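# Tip each small bin into the large box, then replace it

## Task

Pour out the contents of every small bin into the large box, then set each bin upright again near its original spot.

## Robot and tools

Robot: two 6-joint arms, left_arm and right_arm, each ending in a parallel gripper. Joint order, everywhere (rows, targets, readings): waist, shoulder, elbow, wrist pitch, wrist yaw, wrist roll. Stated ranges in rad: waist -2.880 to 2.880, shoulder 0.000 to 3.142, elbow 0.000 to 3.019, wrist pitch -1.693 to 1.571, wrist yaw -1.571 to 1.571, wrist roll -2.094 to 2.094. The true end of a joint may differ from these by up to 0.084 rad either way.

Frames: the scene frame has its origin at table-top height midway between the nominal arm bases, +z up, +x out across the table, left_arm toward +y (image left/right does not follow arm names). Calibrated bases: left_arm at (-0.015, +0.282, 0) m, quat_wxyz (+1.000, 0, 0, -0.013); right_arm at (+0.025, -0.268, 0) m, quat_wxyz (+1.000, 0, 0, +0.018); both have +z up. Each arm's end_effector_position (m) and end_effector_quat_wxyz are given in that arm's own base frame, as is any wrist camera pose; fixed cameras and the table use the scene frame. Reported hand poses can be a few cm off, more when reaching far. The gripper's fingers point along its +z, open and close along its y; the reported point sits between the pads, about 1 cm short of the tips.

Row format (shared by execute_actions and move): one flat list of 14 numbers covering both arms: left_arm's six joint values then its opening, then right_arm's six joint values then its opening. Joint values are scaled offsets in [-1, 1], measured from the Joint targets at the start of the action or move (not from the previous row). 1.0 equals 2.811 rad for waist and shoulder, 2.53 for elbow, 2.575 for wrist pitch, 8.12 for wrist yaw, 9.528 for wrist roll. Use 0 to keep a joint where it is targeted. Opening is absolute, not an offset: +1 fully open, -1 closed. Always resend the current opening for a gripper you want unchanged; a 0 means half open.

execute_actions: actions is a list of actions; each action is a list of up to 15 rows, each row applied for one 1/30 s step; a short action repeats its final row until 15 steps pass. An empty list just reports state. An action pushing any joint more than 0.084 rad beyond its range is rejected for both arms; a malformed action or a failing first action rejects the whole call. cameras selects images (omitted, null or ["all"] gives all; [] gives none; unknown names invalidate the call). Results also list joint positions at some steps.

move: target is one 14-number row, or a list of up to 15 rows, all offsets from the same starting Joint targets; joints interpolate together so grippers travel in curves, with no obstacle avoidance. speed: rad/s for the joint with farthest to go, 0.01 to 12.57, default 0.5, one value or one per target. blend: rad of corner rounding per target in a list, default 0. opening_speed: rate of the opening command per second on the -1..+1 scale, at least 0.2; use a low value to close gently. blocking=false returns after about 0.5 s while the move keeps running. Opening changes in later targets of a list are applied only after the arms settle there. The result adds a "move:" line: done, off_target (settled more than 0.035 rad from target), moving, held, or fault, plus limits=held if steps were withheld. done does not mean no contact.

wait: seconds from 0 to 10; arms hold their last command; a running move continues. stop: brakes a running move, needing some distance. zoom_image: camera (cam_head_left, cam_head_right, cam_high, cam_left_wrist, cam_right_wrist) and region [x0, y0, x1, y1] in pixels, at most 504 by 504, from that camera's latest image. All cameras are 896x504. finished_scene: scene = current scene number; irreversible; call only when every bin is emptied and standing.

Result lines: Joint positions and Joint velocities per arm (rad, rad/s), with gripper pad gap last (m; 0.094 fully open). Joint targets is the base for your next offsets. "within noise" means an arm is still. "joint sent to its limit" means a joint hit its end. "joint command not followed" means the clearance check altered targets. grip_measured uses the opening scale and reads a bit wide when empty; under a firm grip it reads slightly below the part width. grip_effort_nm is motor effort, negative closing, not pad force. Joint torques follow joint order; values 3 and 4 wrap at ±28 N m. Tool commands shows current gripper commands.

Motion limits: each joint's target may lead its measured angle only by a fixed amount, and targets that would move the hand over 110 mm are scaled back, so big moves take several actions. If an arm is pushed or stuck pressing, command its targets back past its measured positions.

Avoid: dropping bins or releasing them while moving, fast impacts, pressing hard into the table or objects, any contact between the two arms or grippers, anything leaving the table. Close the gripper well below the reading at first touch to grasp firmly; open well above grip_measured to release. Holding loads or stretching out heats motors; a MOTOR HOT line warns, and at 100 °C the arm goes limp and drops what it holds for 30 s or more, so rest arms in comfortable poses and do not linger. Objects may occasionally get nudged by outside pushes.

Each tool is called after ">>>" by a JSON object that holds its "fn" and its "kwargs".

## Session

>>> {"fn": "execute_actions", "kwargs": {"actions": []}}

Scene clock: 0.00 s.
left_arm: end_effector_position=(+0.6343, +0.1178, +0.1916) grip_measured=+1.000 grip_effort_nm=n/a end_effector_quat_wxyz=(+0.065, -0.404, +0.904, +0.123) | right_arm: end_effector_position=(+0.4367, +0.2542, +0.1918) grip_measured=+1.000 grip_effort_nm=n/a end_effector_quat_wxyz=(+0.127, +0.195, +0.956, -0.180)
Joint positions: left_arm=[0.112 2.028 2.002 -1.496 -0.275 -0.722 0.094] | right_arm=[0.67 1.74 1.551 -1.502 0.429 1.099 0.094]
Joint velocities: within noise
Joint torques (N m): no reading
Motor temperatures (°C): left_arm=[25 27 26 23 23 21 25] | right_arm=[23 26 27 26 25 24 25]
Heat: left arm: hottest shoulder 27 °C; right arm: hottest elbow 27 °C.
Joint targets: left_arm=[0.112 2.029 2.028 -1.495 -0.275 -0.722] | right_arm=[0.670 1.737 1.575 -1.502 0.429 1.099]
Tool commands: left_gripper/opening=+1.0 right_gripper/opening=+1.0

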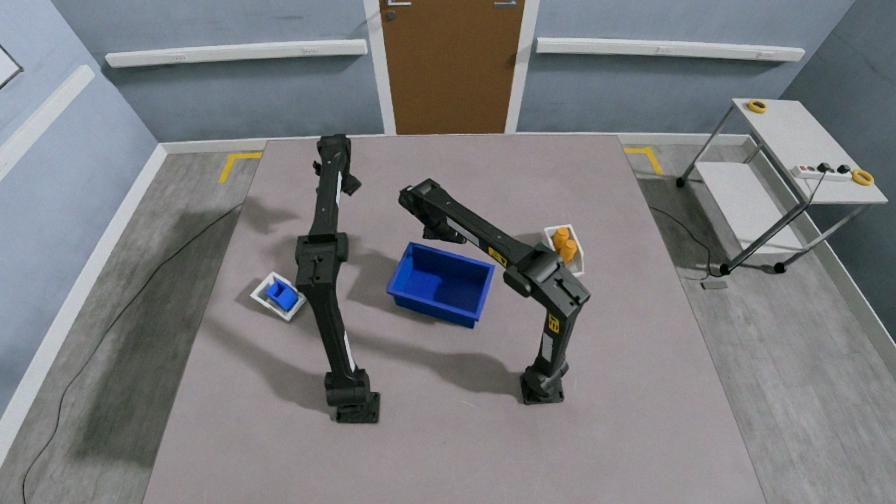

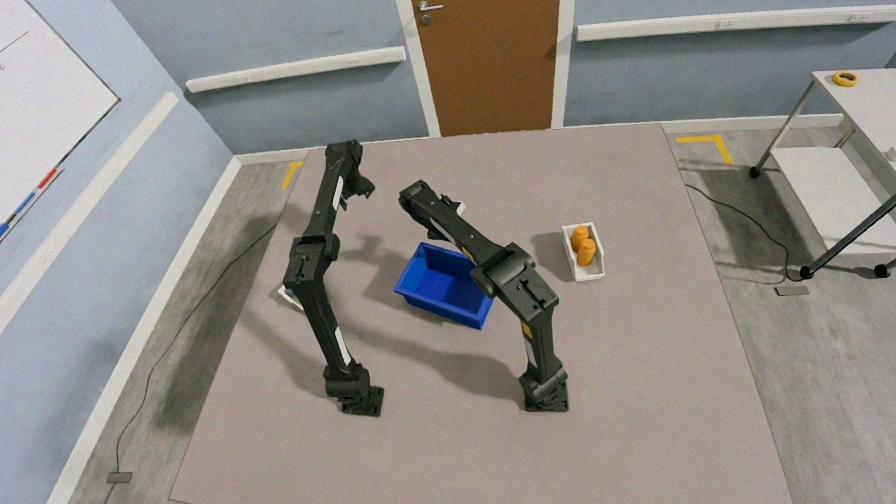

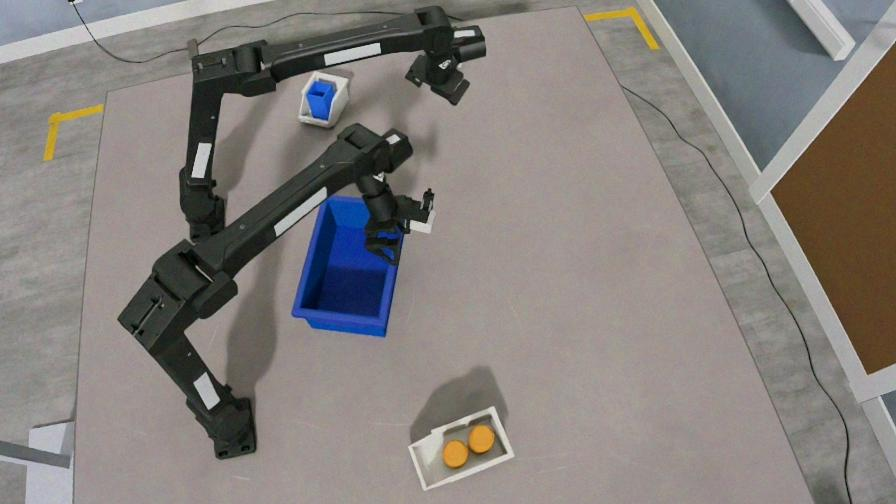

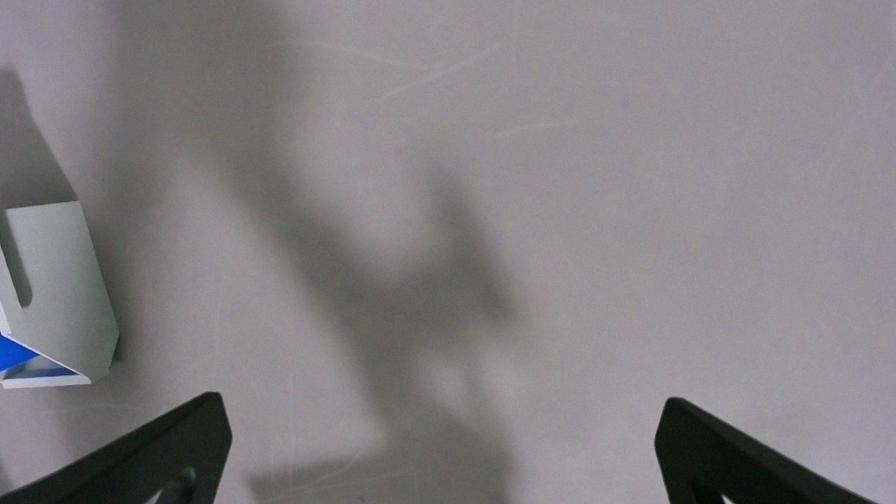

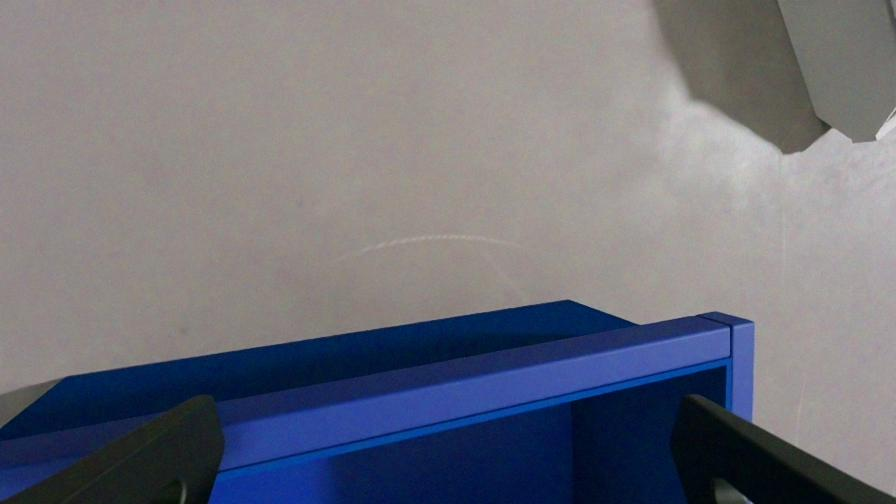

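>>> {"fn": "move", "kwargs": {"target": [0.2092,-0.2953,-0.2601,0.014,0.0339,0.0758,1,-0.3593,-0.0665,0.0613,0.0202,-0.0528,-0.1153,1], "speed": 0.9}}

Scene clock: 2.53 s.
left_arm: end_effector_position=(+0.2996, +0.2482, +0.3420) grip_measured=+1.000 grip_effort_nm=0.007 end_effector_quat_wxyz=(+0.133, -0.343, +0.929, +0.048) | right_arm: end_effector_position=(+0.4909, -0.1780, +0.3138) grip_measured=+1.000 grip_effort_nm=-0.027 end_effector_quat_wxyz=(+0.110, +0.180, +0.977, -0.019)
Joint positions: left_arm=[0.691 1.192 1.378 -1.474 -0.003 -0.016 0.094] | right_arm=[-0.346 1.566 1.682 -1.462 0.002 0.017 0.094]
Joint velocities: within noise
Joint torques (N m): left_arm=[-0.26 -6.83 7.01 0.85 0.35 0.19] | right_arm=[0.67 -15.56 11.66 0.95 -0.06 -0.09]
Motor temperatures (°C): left_arm=[25 27 26 23 23 21 25] | right_arm=[23 26 28 26 25 24 25]
Heat: left arm: hottest shoulder 27 °C; right arm: hottest elbow 28 °C.
Joint targets: left_arm=[0.700 1.198 1.370 -1.459 0.000 0.001] | right_arm=[-0.340 1.550 1.730 -1.450 0.000 0.001]
move: off_target (right_arm); right_arm: the elbow is farthest, 0.048 rad from its target

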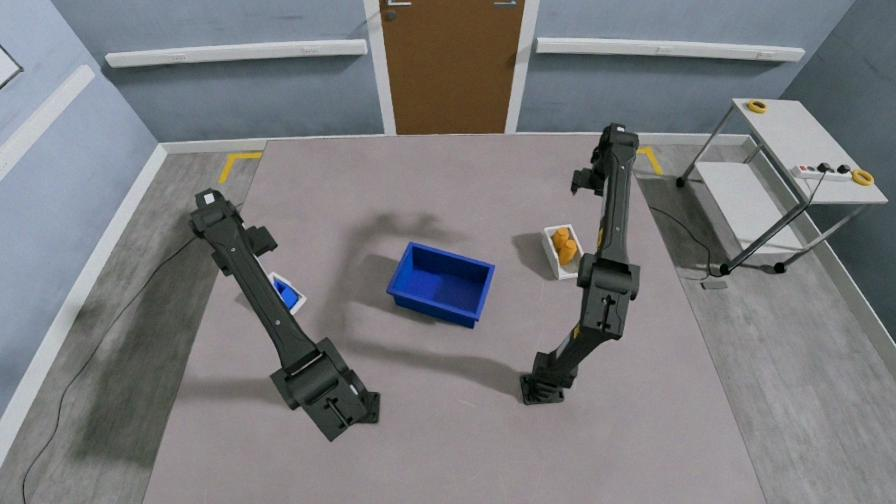

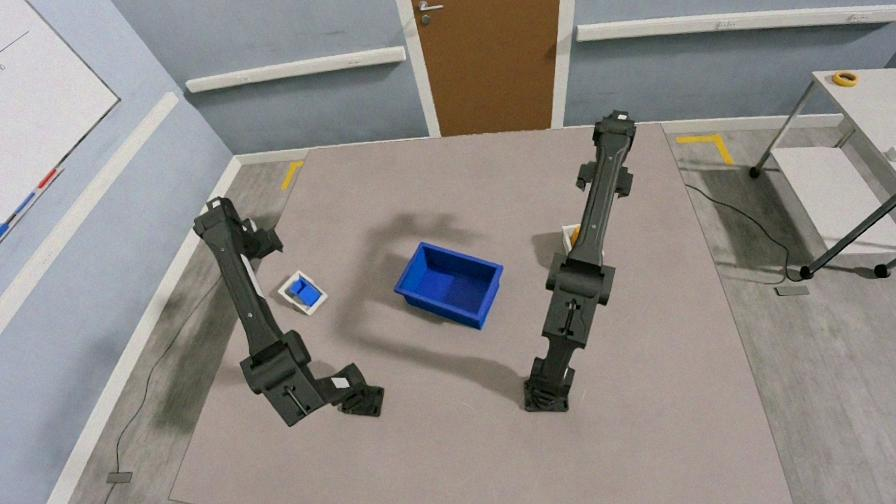

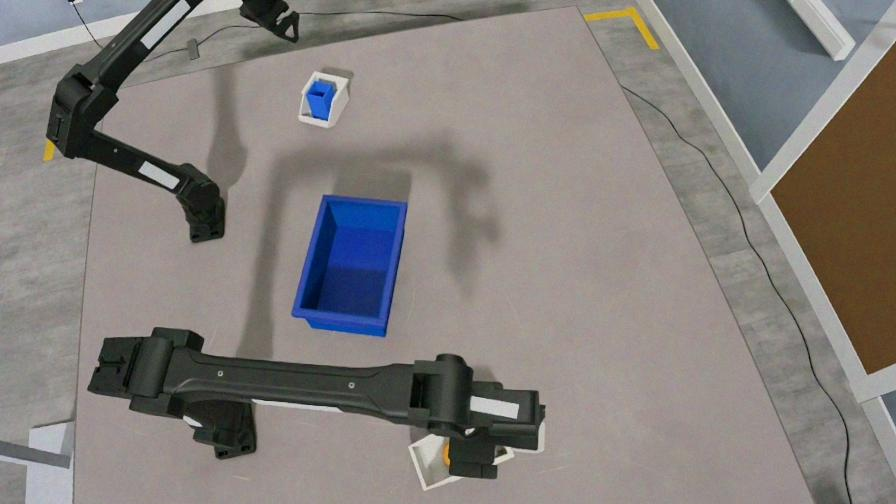

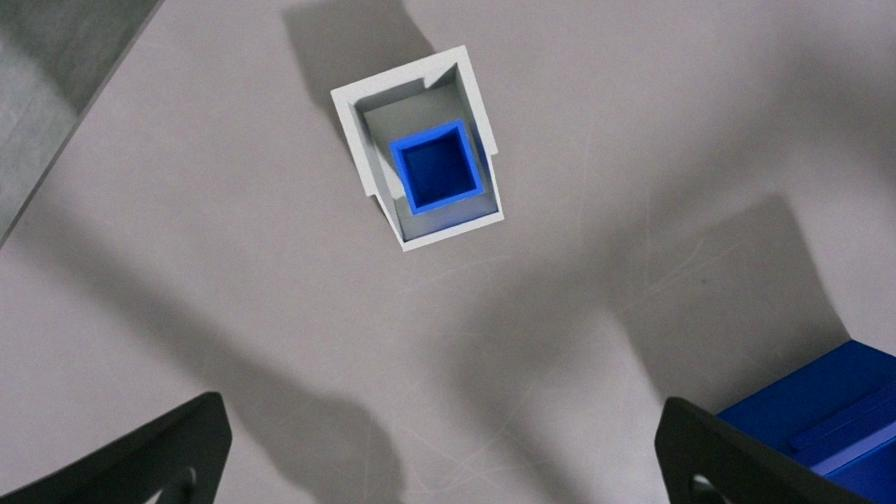

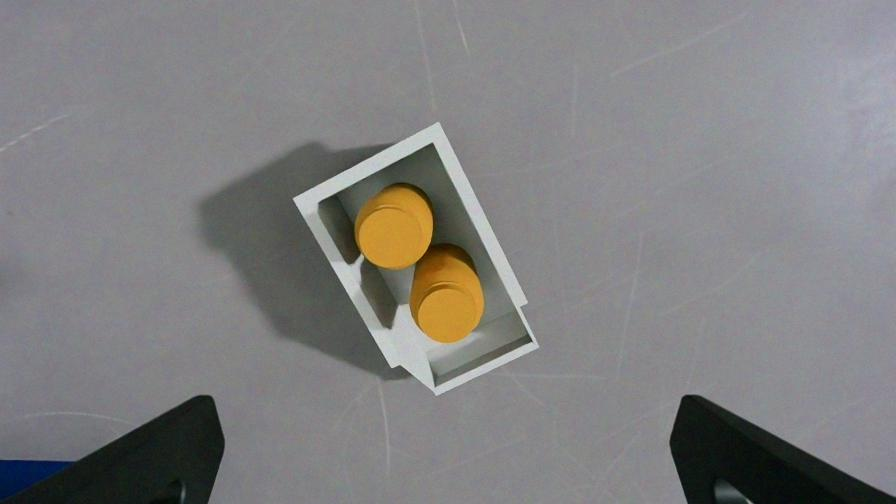

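>>> {"fn": "move", "kwargs": {"target": [0.0242,0.1473,0.03,0.0501,0,0.1422,1,0.0334,0.079,-0.0316,0.0287,0,0.1287,1], "cameras": ["cam_left_wrist","cam_right_wrist"], "speed": 0.7}}

Scene clock: 6.07 s.
left_arm: end_effector_position=(+0.3477, +0.3286, +0.1792) grip_measured=+1.000 grip_effort_nm=0.017 end_effector_quat_wxyz=(+0.002, +0.287, +0.958, +0.007) | right_arm: end_effector_position=(+0.5391, -0.1402, +0.2045) grip_measured=+1.000 grip_effort_nm=-0.022 end_effector_quat_wxyz=(+0.035, +0.668, +0.743, +0.017)
Joint positions: left_arm=[0.757 1.603 1.387 -1.341 -0.003 1.339 0.094] | right_arm=[-0.253 1.756 1.649 -1.387 0.002 1.212 0.094]
Joint velocities: within noise
Joint torques (N m): left_arm=[-0.32 -12.28 11.21 0.24 0.4 0.19] | right_arm=[0.73 -15.62 7.77 0.57 0.01 0.31]
Motor temperatures (°C): left_arm=[25 27 27 23 23 21 25] | right_arm=[23 27 28 26 25 24 25]
Heat: left arm: hottest shoulder 27 °C; right arm: hottest elbow 28 °C.
Joint targets: left_arm=[0.768 1.613 1.446 -1.330 0.001 1.355] | right_arm=[-0.246 1.772 1.650 -1.376 0.000 1.227]
move: off_target (left_arm); left_arm: the elbow is farthest, 0.058 rad from its target
Images, in order (width x height): cam_left_wrist 896x504, cam_right_wrist 896x504.

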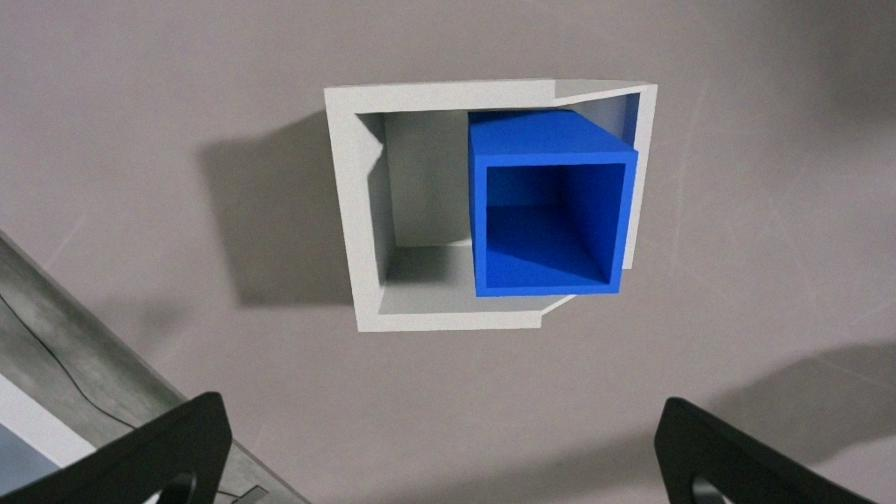

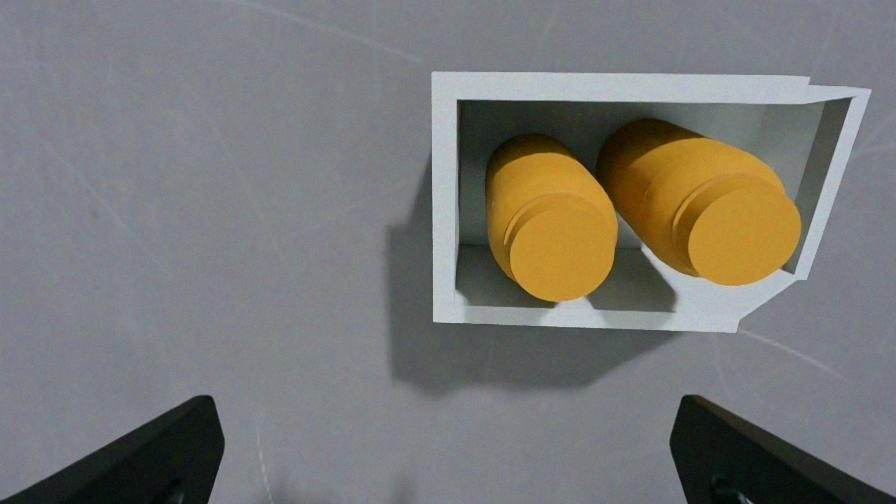

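>>> {"fn": "move", "kwargs": {"target": [0.0057,0.0253,-0.0241,0.0555,0,0,1,0,0.0121,-0.0474,0.0575,0,0,1], "cameras": ["cam_left_wrist","cam_right_wrist"]}}

Scene clock: 7.37 s.
left_arm: end_effector_position=(+0.3686, +0.3605, +0.1457) grip_measured=+1.000 grip_effort_nm=0.002 end_effector_quat_wxyz=(+0.019, +0.279, +0.960, +0.036) | right_arm: end_effector_position=(+0.5384, -0.1400, +0.1367) grip_measured=+1.000 grip_effort_nm=-0.022 end_effector_quat_wxyz=(+0.028, +0.668, +0.743, +0.013)
Joint positions: left_arm=[0.774 1.677 1.387 -1.199 -0.003 1.339 0.094] | right_arm=[-0.253 1.798 1.527 -1.239 0.002 1.212 0.094]
Joint velocities: within noise
Joint torques (N m): left_arm=[-0.09 -12.81 6.94 0.25 0.36 0.17] | right_arm=[0.73 -16.62 7.65 0.51 0.01 0.29]
Motor temperatures (°C): left_arm=[25 27 27 23 23 21 25] | right_arm=[23 27 28 26 25 24 25]
Heat: left arm: hottest shoulder 27 °C; right arm: hottest elbow 28 °C.
Joint targets: left_arm=[0.784 1.684 1.385 -1.187 0.001 1.355] | right_arm=[-0.246 1.806 1.530 -1.228 0.000 1.227]
move: done
Images, in order (width x height): cam_left_wrist 896x504, cam_right_wrist 896x504.

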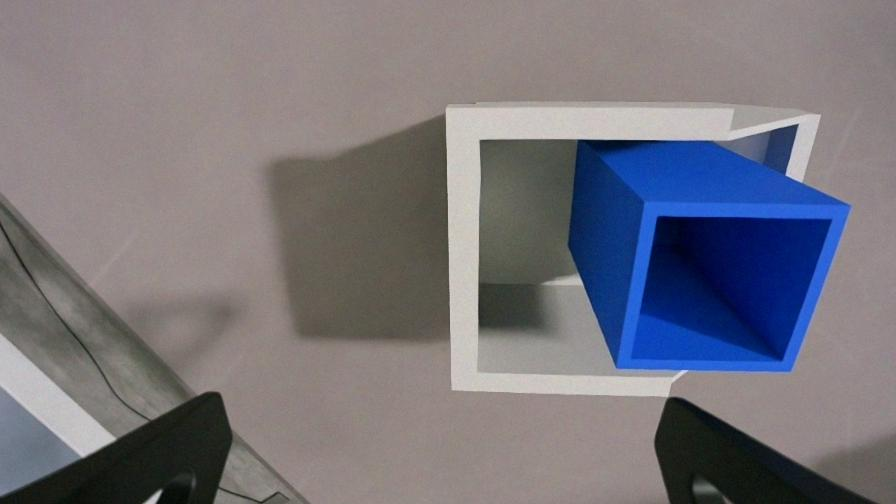

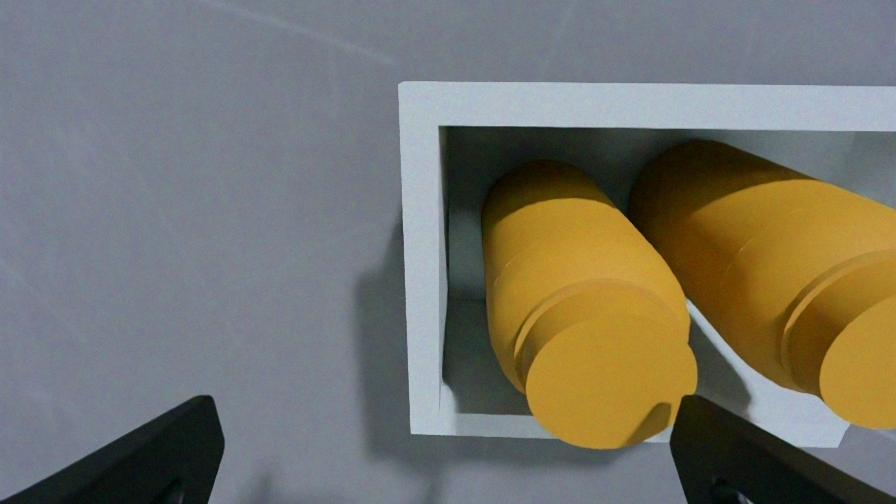

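>>> {"fn": "move", "kwargs": {"target": [-0.031,-0.063,-0.051,-0.0225,0,-0.0088,1,-0.0146,-0.0484,-0.0344,-0.0132,0,-0.1705,1], "speed": 0.7, "cameras": ["cam_left_wrist","cam_right_wrist"]}}

Scene clock: 11.57 s.
left_arm: end_effector_position=(+0.3493, +0.2990, +0.1711) grip_measured=+1.000 grip_effort_nm=0.007 end_effector_quat_wxyz=(+0.021, +0.286, +0.957, +0.035) | right_arm: end_effector_position=(+0.5021, -0.1448, +0.1570) grip_measured=+1.000 grip_effort_nm=-0.032 end_effector_quat_wxyz=(+0.030, -0.051, +0.998, -0.012)
Joint positions: left_arm=[0.708 1.519 1.265 -1.235 -0.003 1.288 0.094] | right_arm=[-0.279 1.697 1.444 -1.253 0.002 -0.382 0.094]
Joint velocities: within noise
Joint torques (N m): left_arm=[-1.85 -12.69 6.46 -0.64 0.37 -0.12] | right_arm=[-0.38 -18.14 7.38 -0.27 -0.08 -0.05]
Motor temperatures (°C): left_arm=[25 27 27 23 23 21 25] | right_arm=[23 27 28 26 25 24 25]
Heat: left arm: hottest shoulder 27 °C; right arm: hottest elbow 28 °C.
Joint targets: left_arm=[0.697 1.507 1.256 -1.245 0.001 1.272] | right_arm=[-0.287 1.671 1.443 -1.262 0.000 -0.397]
move: done
Images, in order (width x height): cam_left_wrist 896x504, cam_right_wrist 896x504.

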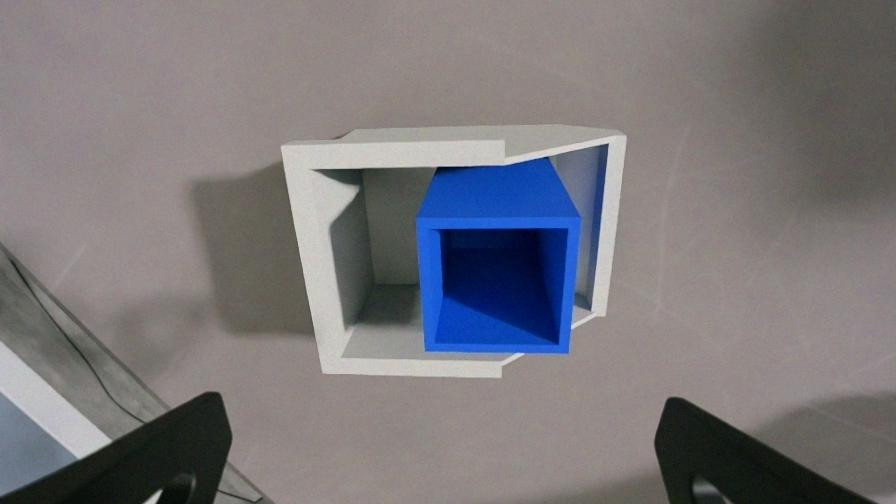

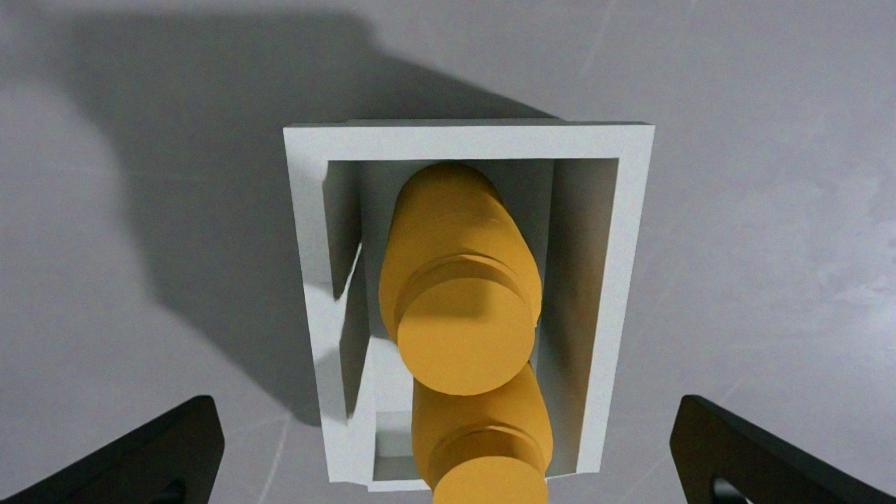

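>>> {"fn": "move", "kwargs": {"target": [-0.0053,0.0217,-0.0506,0.073,0,-0.001,1,-0.0064,0.0235,-0.0439,0.0641,0,-0.0013,1], "speed": 0.35, "cameras": ["cam_left_wrist","cam_right_wrist"]}}

Scene clock: 13.13 s.
left_arm: end_effector_position=(+0.3476, +0.2887, +0.1066) grip_measured=+1.000 grip_effort_nm=0.007 end_effector_quat_wxyz=(+0.019, +0.288, +0.957, +0.032) | right_arm: end_effector_position=(+0.4936, -0.1524, +0.1034) grip_measured=+1.000 grip_effort_nm=-0.027 end_effector_quat_wxyz=(+0.033, -0.048, +0.998, -0.013)
Joint positions: left_arm=[0.693 1.56 1.134 -1.069 -0.003 1.278 0.094] | right_arm=[-0.298 1.723 1.331 -1.108 0.002 -0.394 0.094]
Joint velocities: within noise
Joint torques (N m): left_arm=[-1.96 -10.87 6.26 0.46 0.4 -0.09] | right_arm=[-0.38 -14.45 7.27 0.58 -0.08 -0.03]
Motor temperatures (°C): left_arm=[25 28 27 23 23 21 25] | right_arm=[23 27 29 26 25 24 25]
Heat: left arm: hottest shoulder 28 °C; right arm: hottest elbow 29 °C.
Joint targets: left_arm=[0.682 1.568 1.128 -1.057 0.001 1.262] | right_arm=[-0.305 1.737 1.332 -1.097 0.000 -0.410]
move: done
Images, in order (width x height): cam_left_wrist 896x504, cam_right_wrist 896x504.

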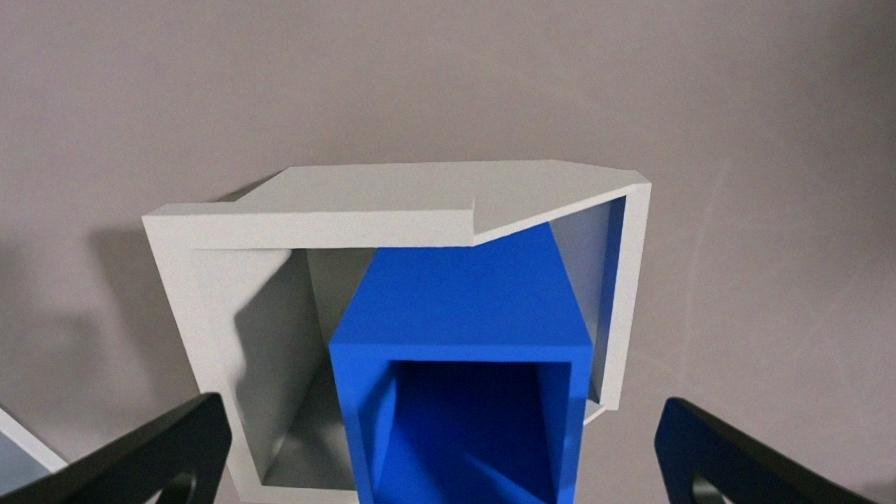

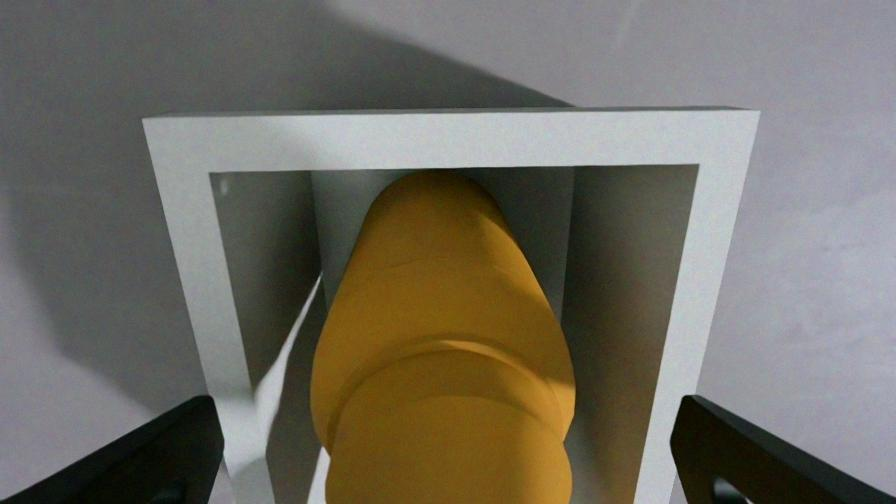

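>>> {"fn": "move", "kwargs": {"target": [0,0,0,0,0,0,-0.2,0,0,0,0,0,0,-0.4], "opening_speed": 0.6, "cameras": ["cam_left_wrist","cam_right_wrist"]}}

Scene clock: 15.77 s.
left_arm: end_effector_position=(+0.3478, +0.2888, +0.1066) grip_measured=-0.198 grip_effort_nm=-0.095 end_effector_quat_wxyz=(+0.020, +0.288, +0.957, +0.032) | right_arm: end_effector_position=(+0.4936, -0.1524, +0.1034) grip_measured=-0.030 grip_effort_nm=-1.048 end_effector_quat_wxyz=(+0.033, -0.048, +0.998, -0.013)
Joint positions: left_arm=[0.693 1.56 1.134 -1.069 -0.003 1.278 0.038] | right_arm=[-0.298 1.723 1.331 -1.108 0.002 -0.395 0.046]
Joint velocities: within noise
Joint torques (N m): left_arm=[-2.14 -11.05 6.28 0.35 0.39 -0.16] | right_arm=[-0.38 -14.39 7.27 0.61 -0.08 -0.03]
Motor temperatures (°C): left_arm=[25 28 27 23 23 21 25] | right_arm=[23 27 29 26 25 24 25]
Heat: left arm: hottest shoulder 28 °C; right arm: hottest elbow 29 °C.
Joint targets: left_arm=[0.682 1.568 1.128 -1.057 0.001 1.262] | right_arm=[-0.305 1.737 1.332 -1.097 0.000 -0.410]
move: done
Images, in order (width x height): cam_left_wrist 896x504, cam_right_wrist 896x504.

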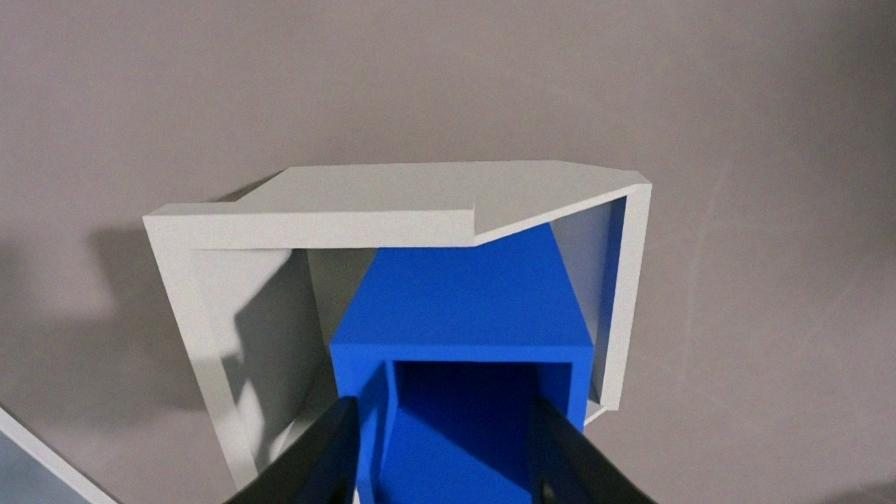

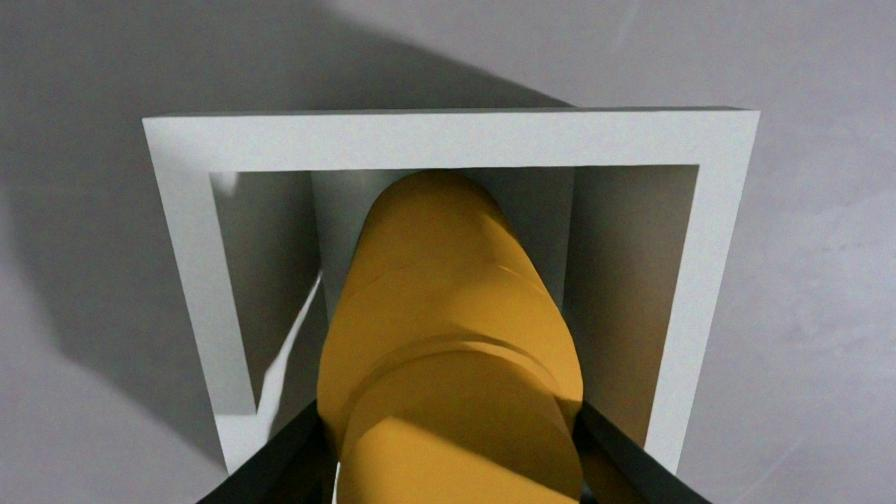

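>>> {"fn": "move", "kwargs": {"target": [[0,0,0,0,0,0,-0.4,0,-0.031,0.1257,-0.1433,0,0,-0.4],[0,0,0,0,0,0,-0.4,0.3593,-0.1341,0.1178,-0.2124,0,0.043,-0.4]], "speed": [0.4,0.8], "blend": [0.05,0], "opening_speed": 0.4}}

Scene clock: 19.73 s.
left_arm: end_effector_position=(+0.3478, +0.2888, +0.1066) grip_measured=-0.398 grip_effort_nm=-0.095 end_effector_quat_wxyz=(+0.020, +0.288, +0.957, +0.032) | right_arm: end_effector_position=(+0.3231, +0.2776, +0.3608) grip_measured=-0.030 grip_effort_nm=-1.053 end_effector_quat_wxyz=(+0.079, -0.354, +0.931, +0.029)
Joint positions: left_arm=[0.693 1.56 1.134 -1.069 -0.003 1.278 0.028] | right_arm=[0.711 1.371 1.604 -1.636 0 -0.016 0.046]
Joint velocities: within noise
Joint torques (N m): left_arm=[-1.55 -10.75 6.31 0.25 0.38 -0.09] | right_arm=[-0.26 -11.99 9.68 -0.05 0.06 0.3]
Motor temperatures (°C): left_arm=[25 28 27 23 23 21 25] | right_arm=[23 27 29 26 25 24 26]
Heat: left arm: hottest shoulder 28 °C; right arm: hottest elbow 29 °C.
Joint targets: left_arm=[0.682 1.568 1.128 -1.057 0.001 1.262] | right_arm=[0.705 1.359 1.630 -1.644 0.000 0.000]
move: done; blend cut to 0 rad at target 1

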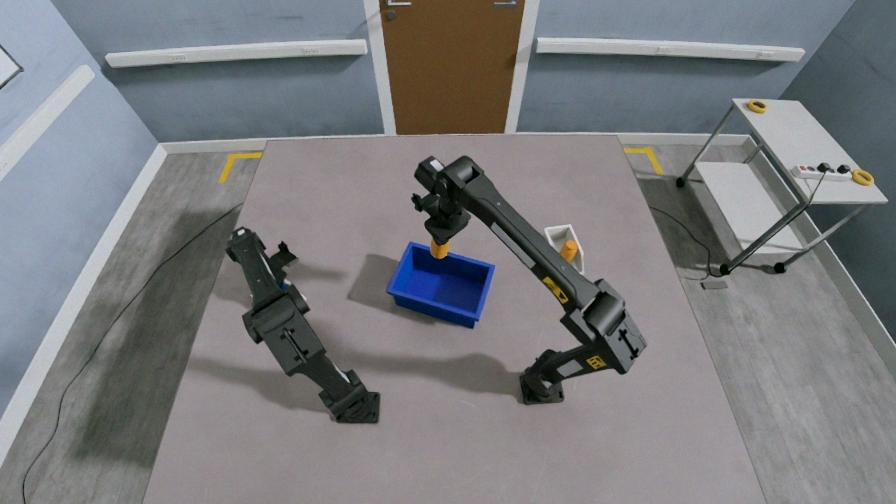

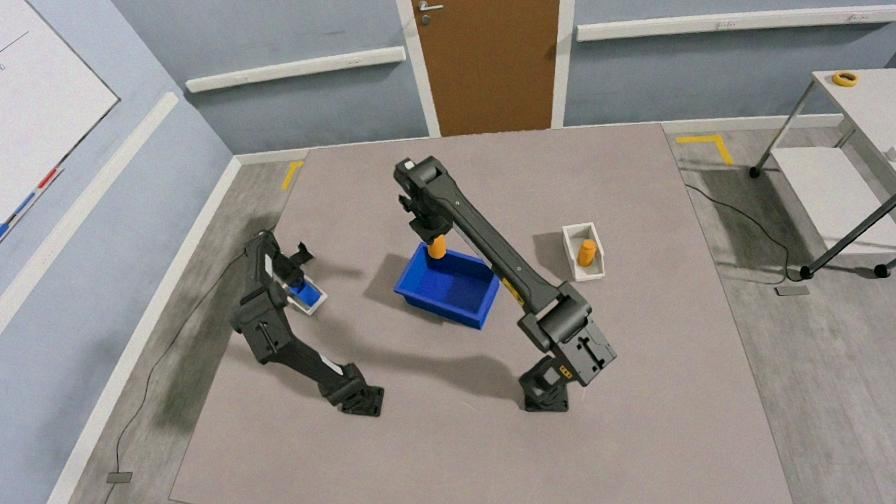

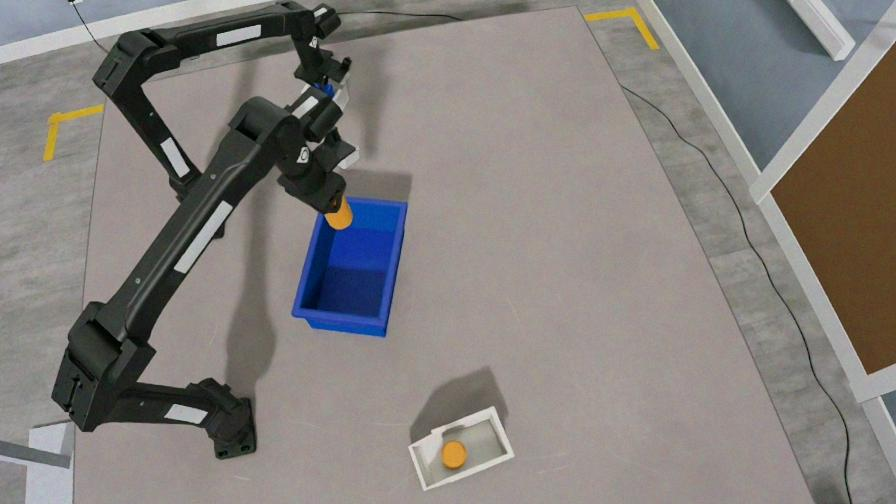

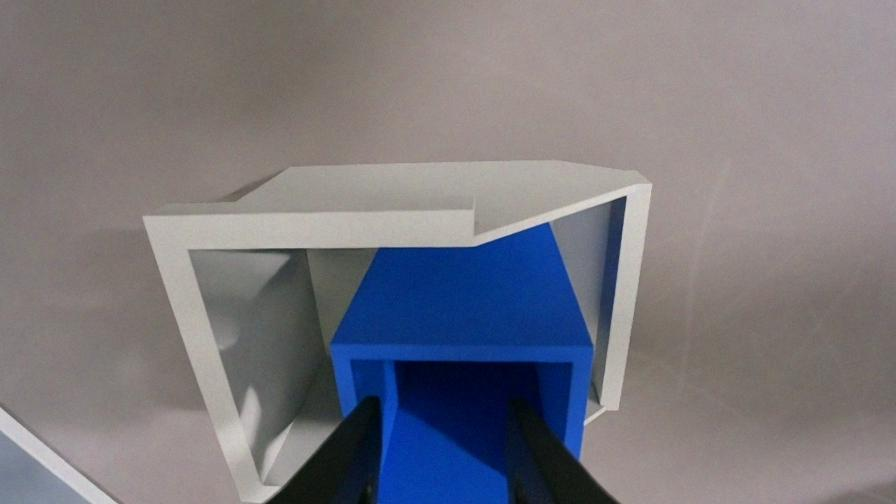

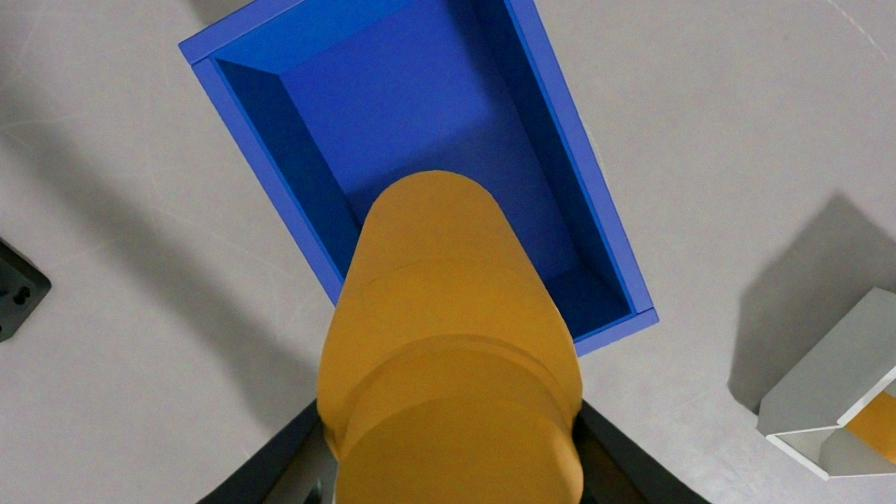

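>>> {"fn": "move", "kwargs": {"target": [[0,0,0,0,0,0,0.5,0,0,0,0,0,0,-0.4],[0,0.011,-0.0146,0.0241,0,0,0.5,0,0.053,-0.2225,0.2264,0,0,-0.4]], "speed": [0.5,0.4], "opening_speed": 1.0}}

Scene clock: 23.77 s.
left_arm: end_effector_position=(+0.3479, +0.2890, +0.0853) grip_measured=+0.498 grip_effort_nm=0.115 end_effector_quat_wxyz=(+0.021, +0.288, +0.957, +0.034) | right_arm: end_effector_position=(+0.3221, +0.2768, +0.1072) grip_measured=-0.030 grip_effort_nm=-1.057 end_effector_quat_wxyz=(+0.030, -0.355, +0.934, +0.011)
Joint positions: left_arm=[0.693 1.584 1.1 -1.007 -0.003 1.278 0.07] | right_arm=[0.711 1.499 1.065 -1.072 0 -0.015 0.046]
Joint velocities: within noise
Joint torques (N m): left_arm=[-1.32 -10.58 6.13 0.13 0.38 -0.11] | right_arm=[-0.21 -10.46 7.1 0.58 0.06 0.29]
Motor temperatures (°C): left_arm=[25 28 27 23 23 22 25] | right_arm=[23 27 29 26 25 24 26]
Heat: left arm: hottest shoulder 28 °C; right arm: hottest elbow 29 °C.
Joint targets: left_arm=[0.682 1.599 1.091 -0.995 0.001 1.262] | right_arm=[0.705 1.508 1.067 -1.061 0.000 0.000]
move: done

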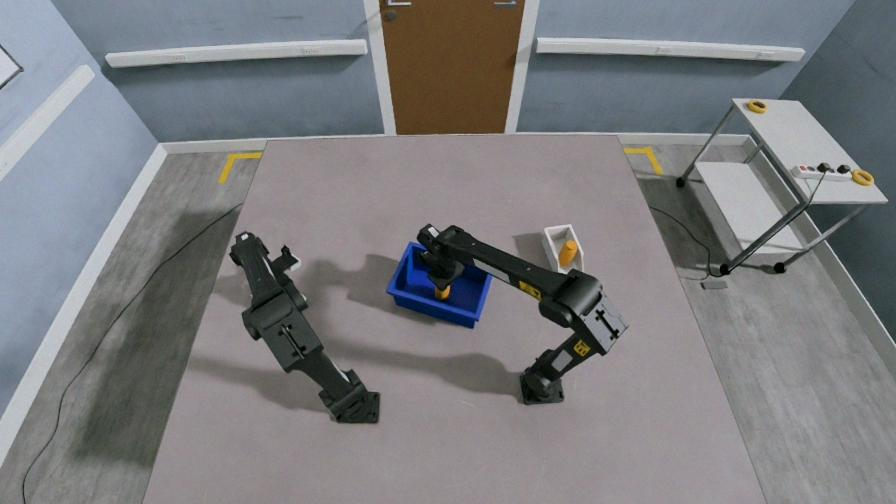

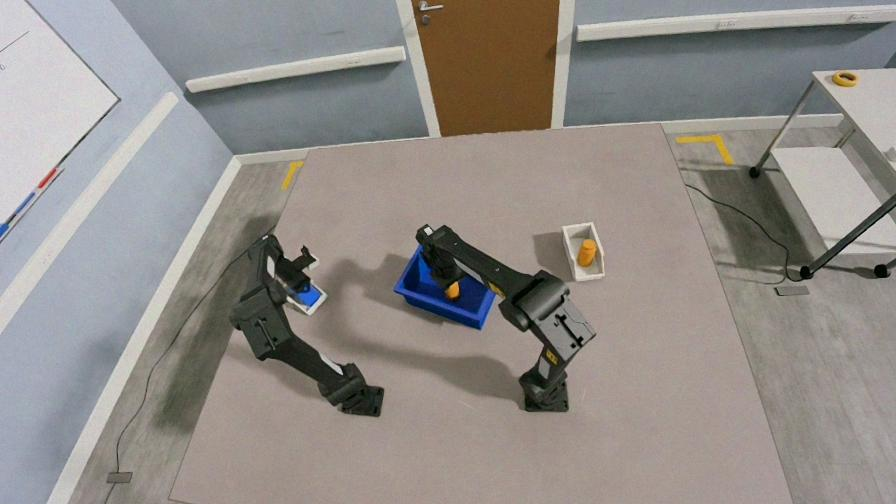

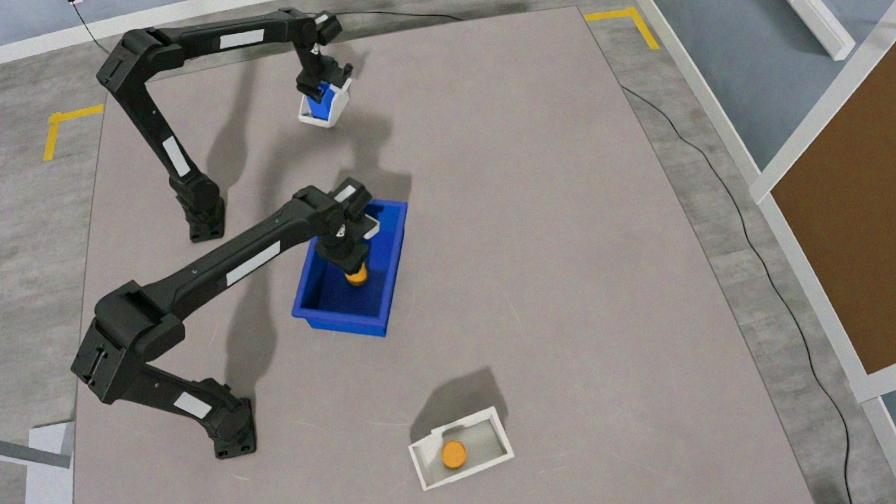

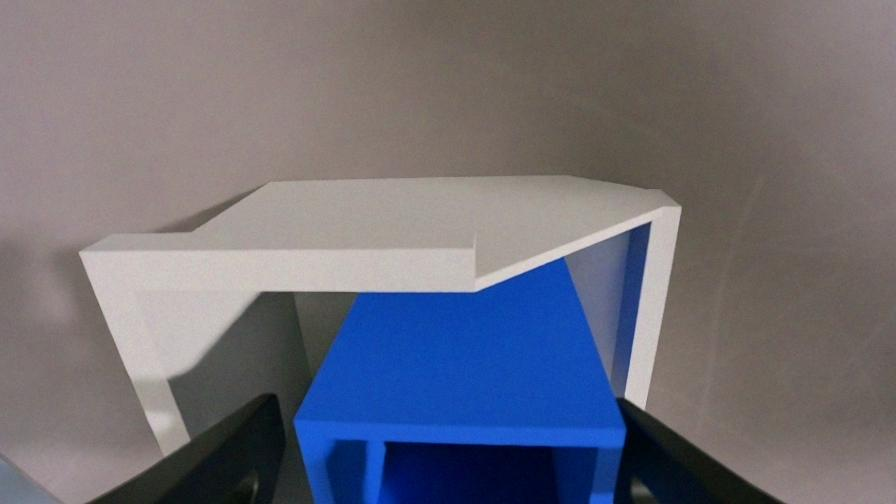

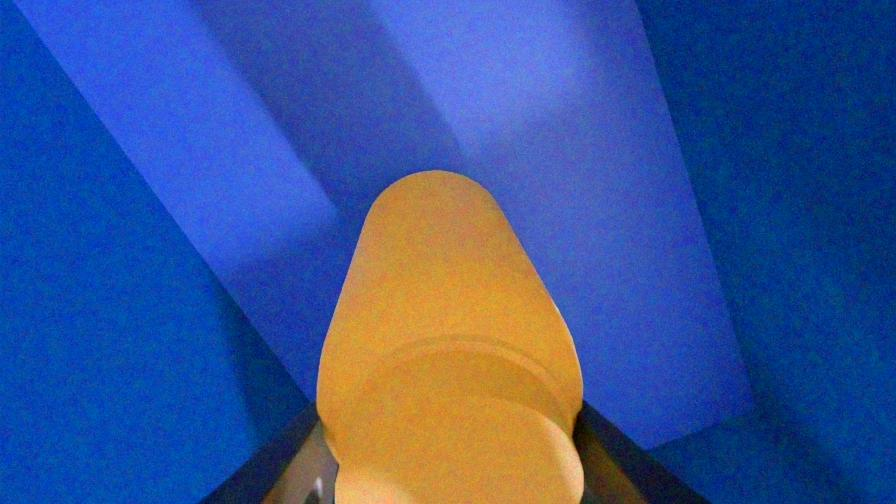

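>>> {"fn": "move", "kwargs": {"target": [0,0,0,0,0,0,-0.1,0,0,0,0,0,0,0.4], "opening_speed": 0.5, "cameras": ["cam_left_wrist","cam_right_wrist"]}}

Scene clock: 25.80 s.
left_arm: end_effector_position=(+0.3480, +0.2890, +0.0853) grip_measured=+0.161 grip_effort_nm=-1.023 end_effector_quat_wxyz=(+0.021, +0.288, +0.957, +0.034) | right_arm: end_effector_position=(+0.3221, +0.2768, +0.1072) grip_measured=+0.396 grip_effort_nm=0.129 end_effector_quat_wxyz=(+0.030, -0.355, +0.934, +0.011)
Joint positions: left_arm=[0.693 1.584 1.1 -1.007 -0.003 1.278 0.055] | right_arm=[0.711 1.499 1.065 -1.072 0 -0.015 0.066]
Joint velocities: within noise
Joint torques (N m): left_arm=[-1.38 -10.81 6.06 0.47 0.36 -0.13] | right_arm=[-0.26 -10.87 7.23 0.59 0.06 0.29]
Motor temperatures (°C): left_arm=[25 28 28 23 23 22 25] | right_arm=[23 27 29 26 25 24 26]
Heat: left arm: hottest shoulder 28 °C; right arm: hottest elbow 29 °C.
Joint targets: left_arm=[0.682 1.599 1.091 -0.995 0.000 1.262] | right_arm=[0.705 1.508 1.067 -1.061 0.000 0.000]
move: done
Images, in order (width x height): cam_left_wrist 896x504, cam_right_wrist 896x504.

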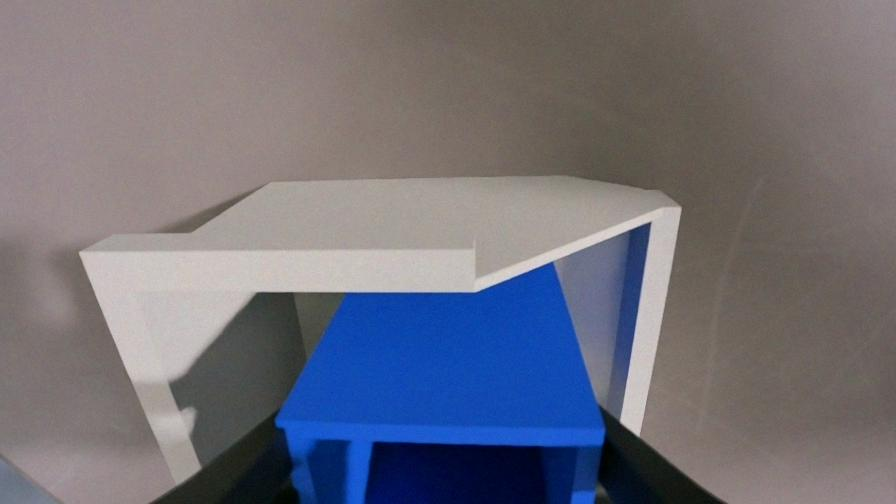

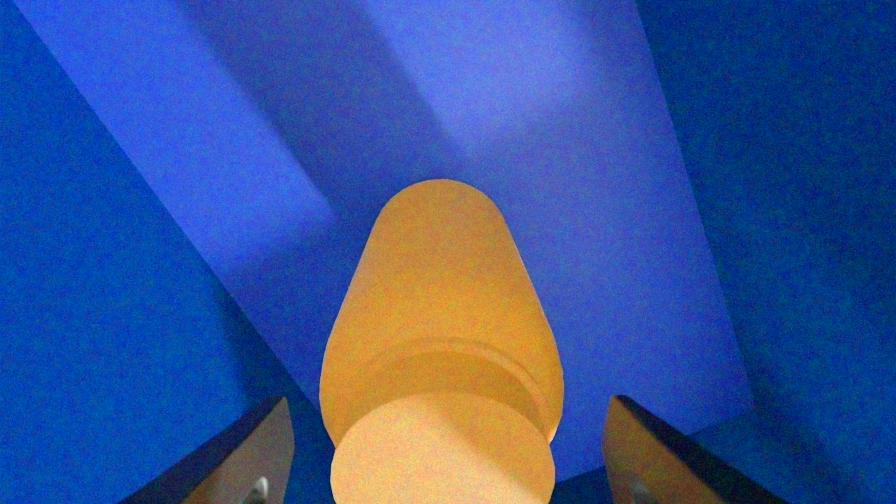

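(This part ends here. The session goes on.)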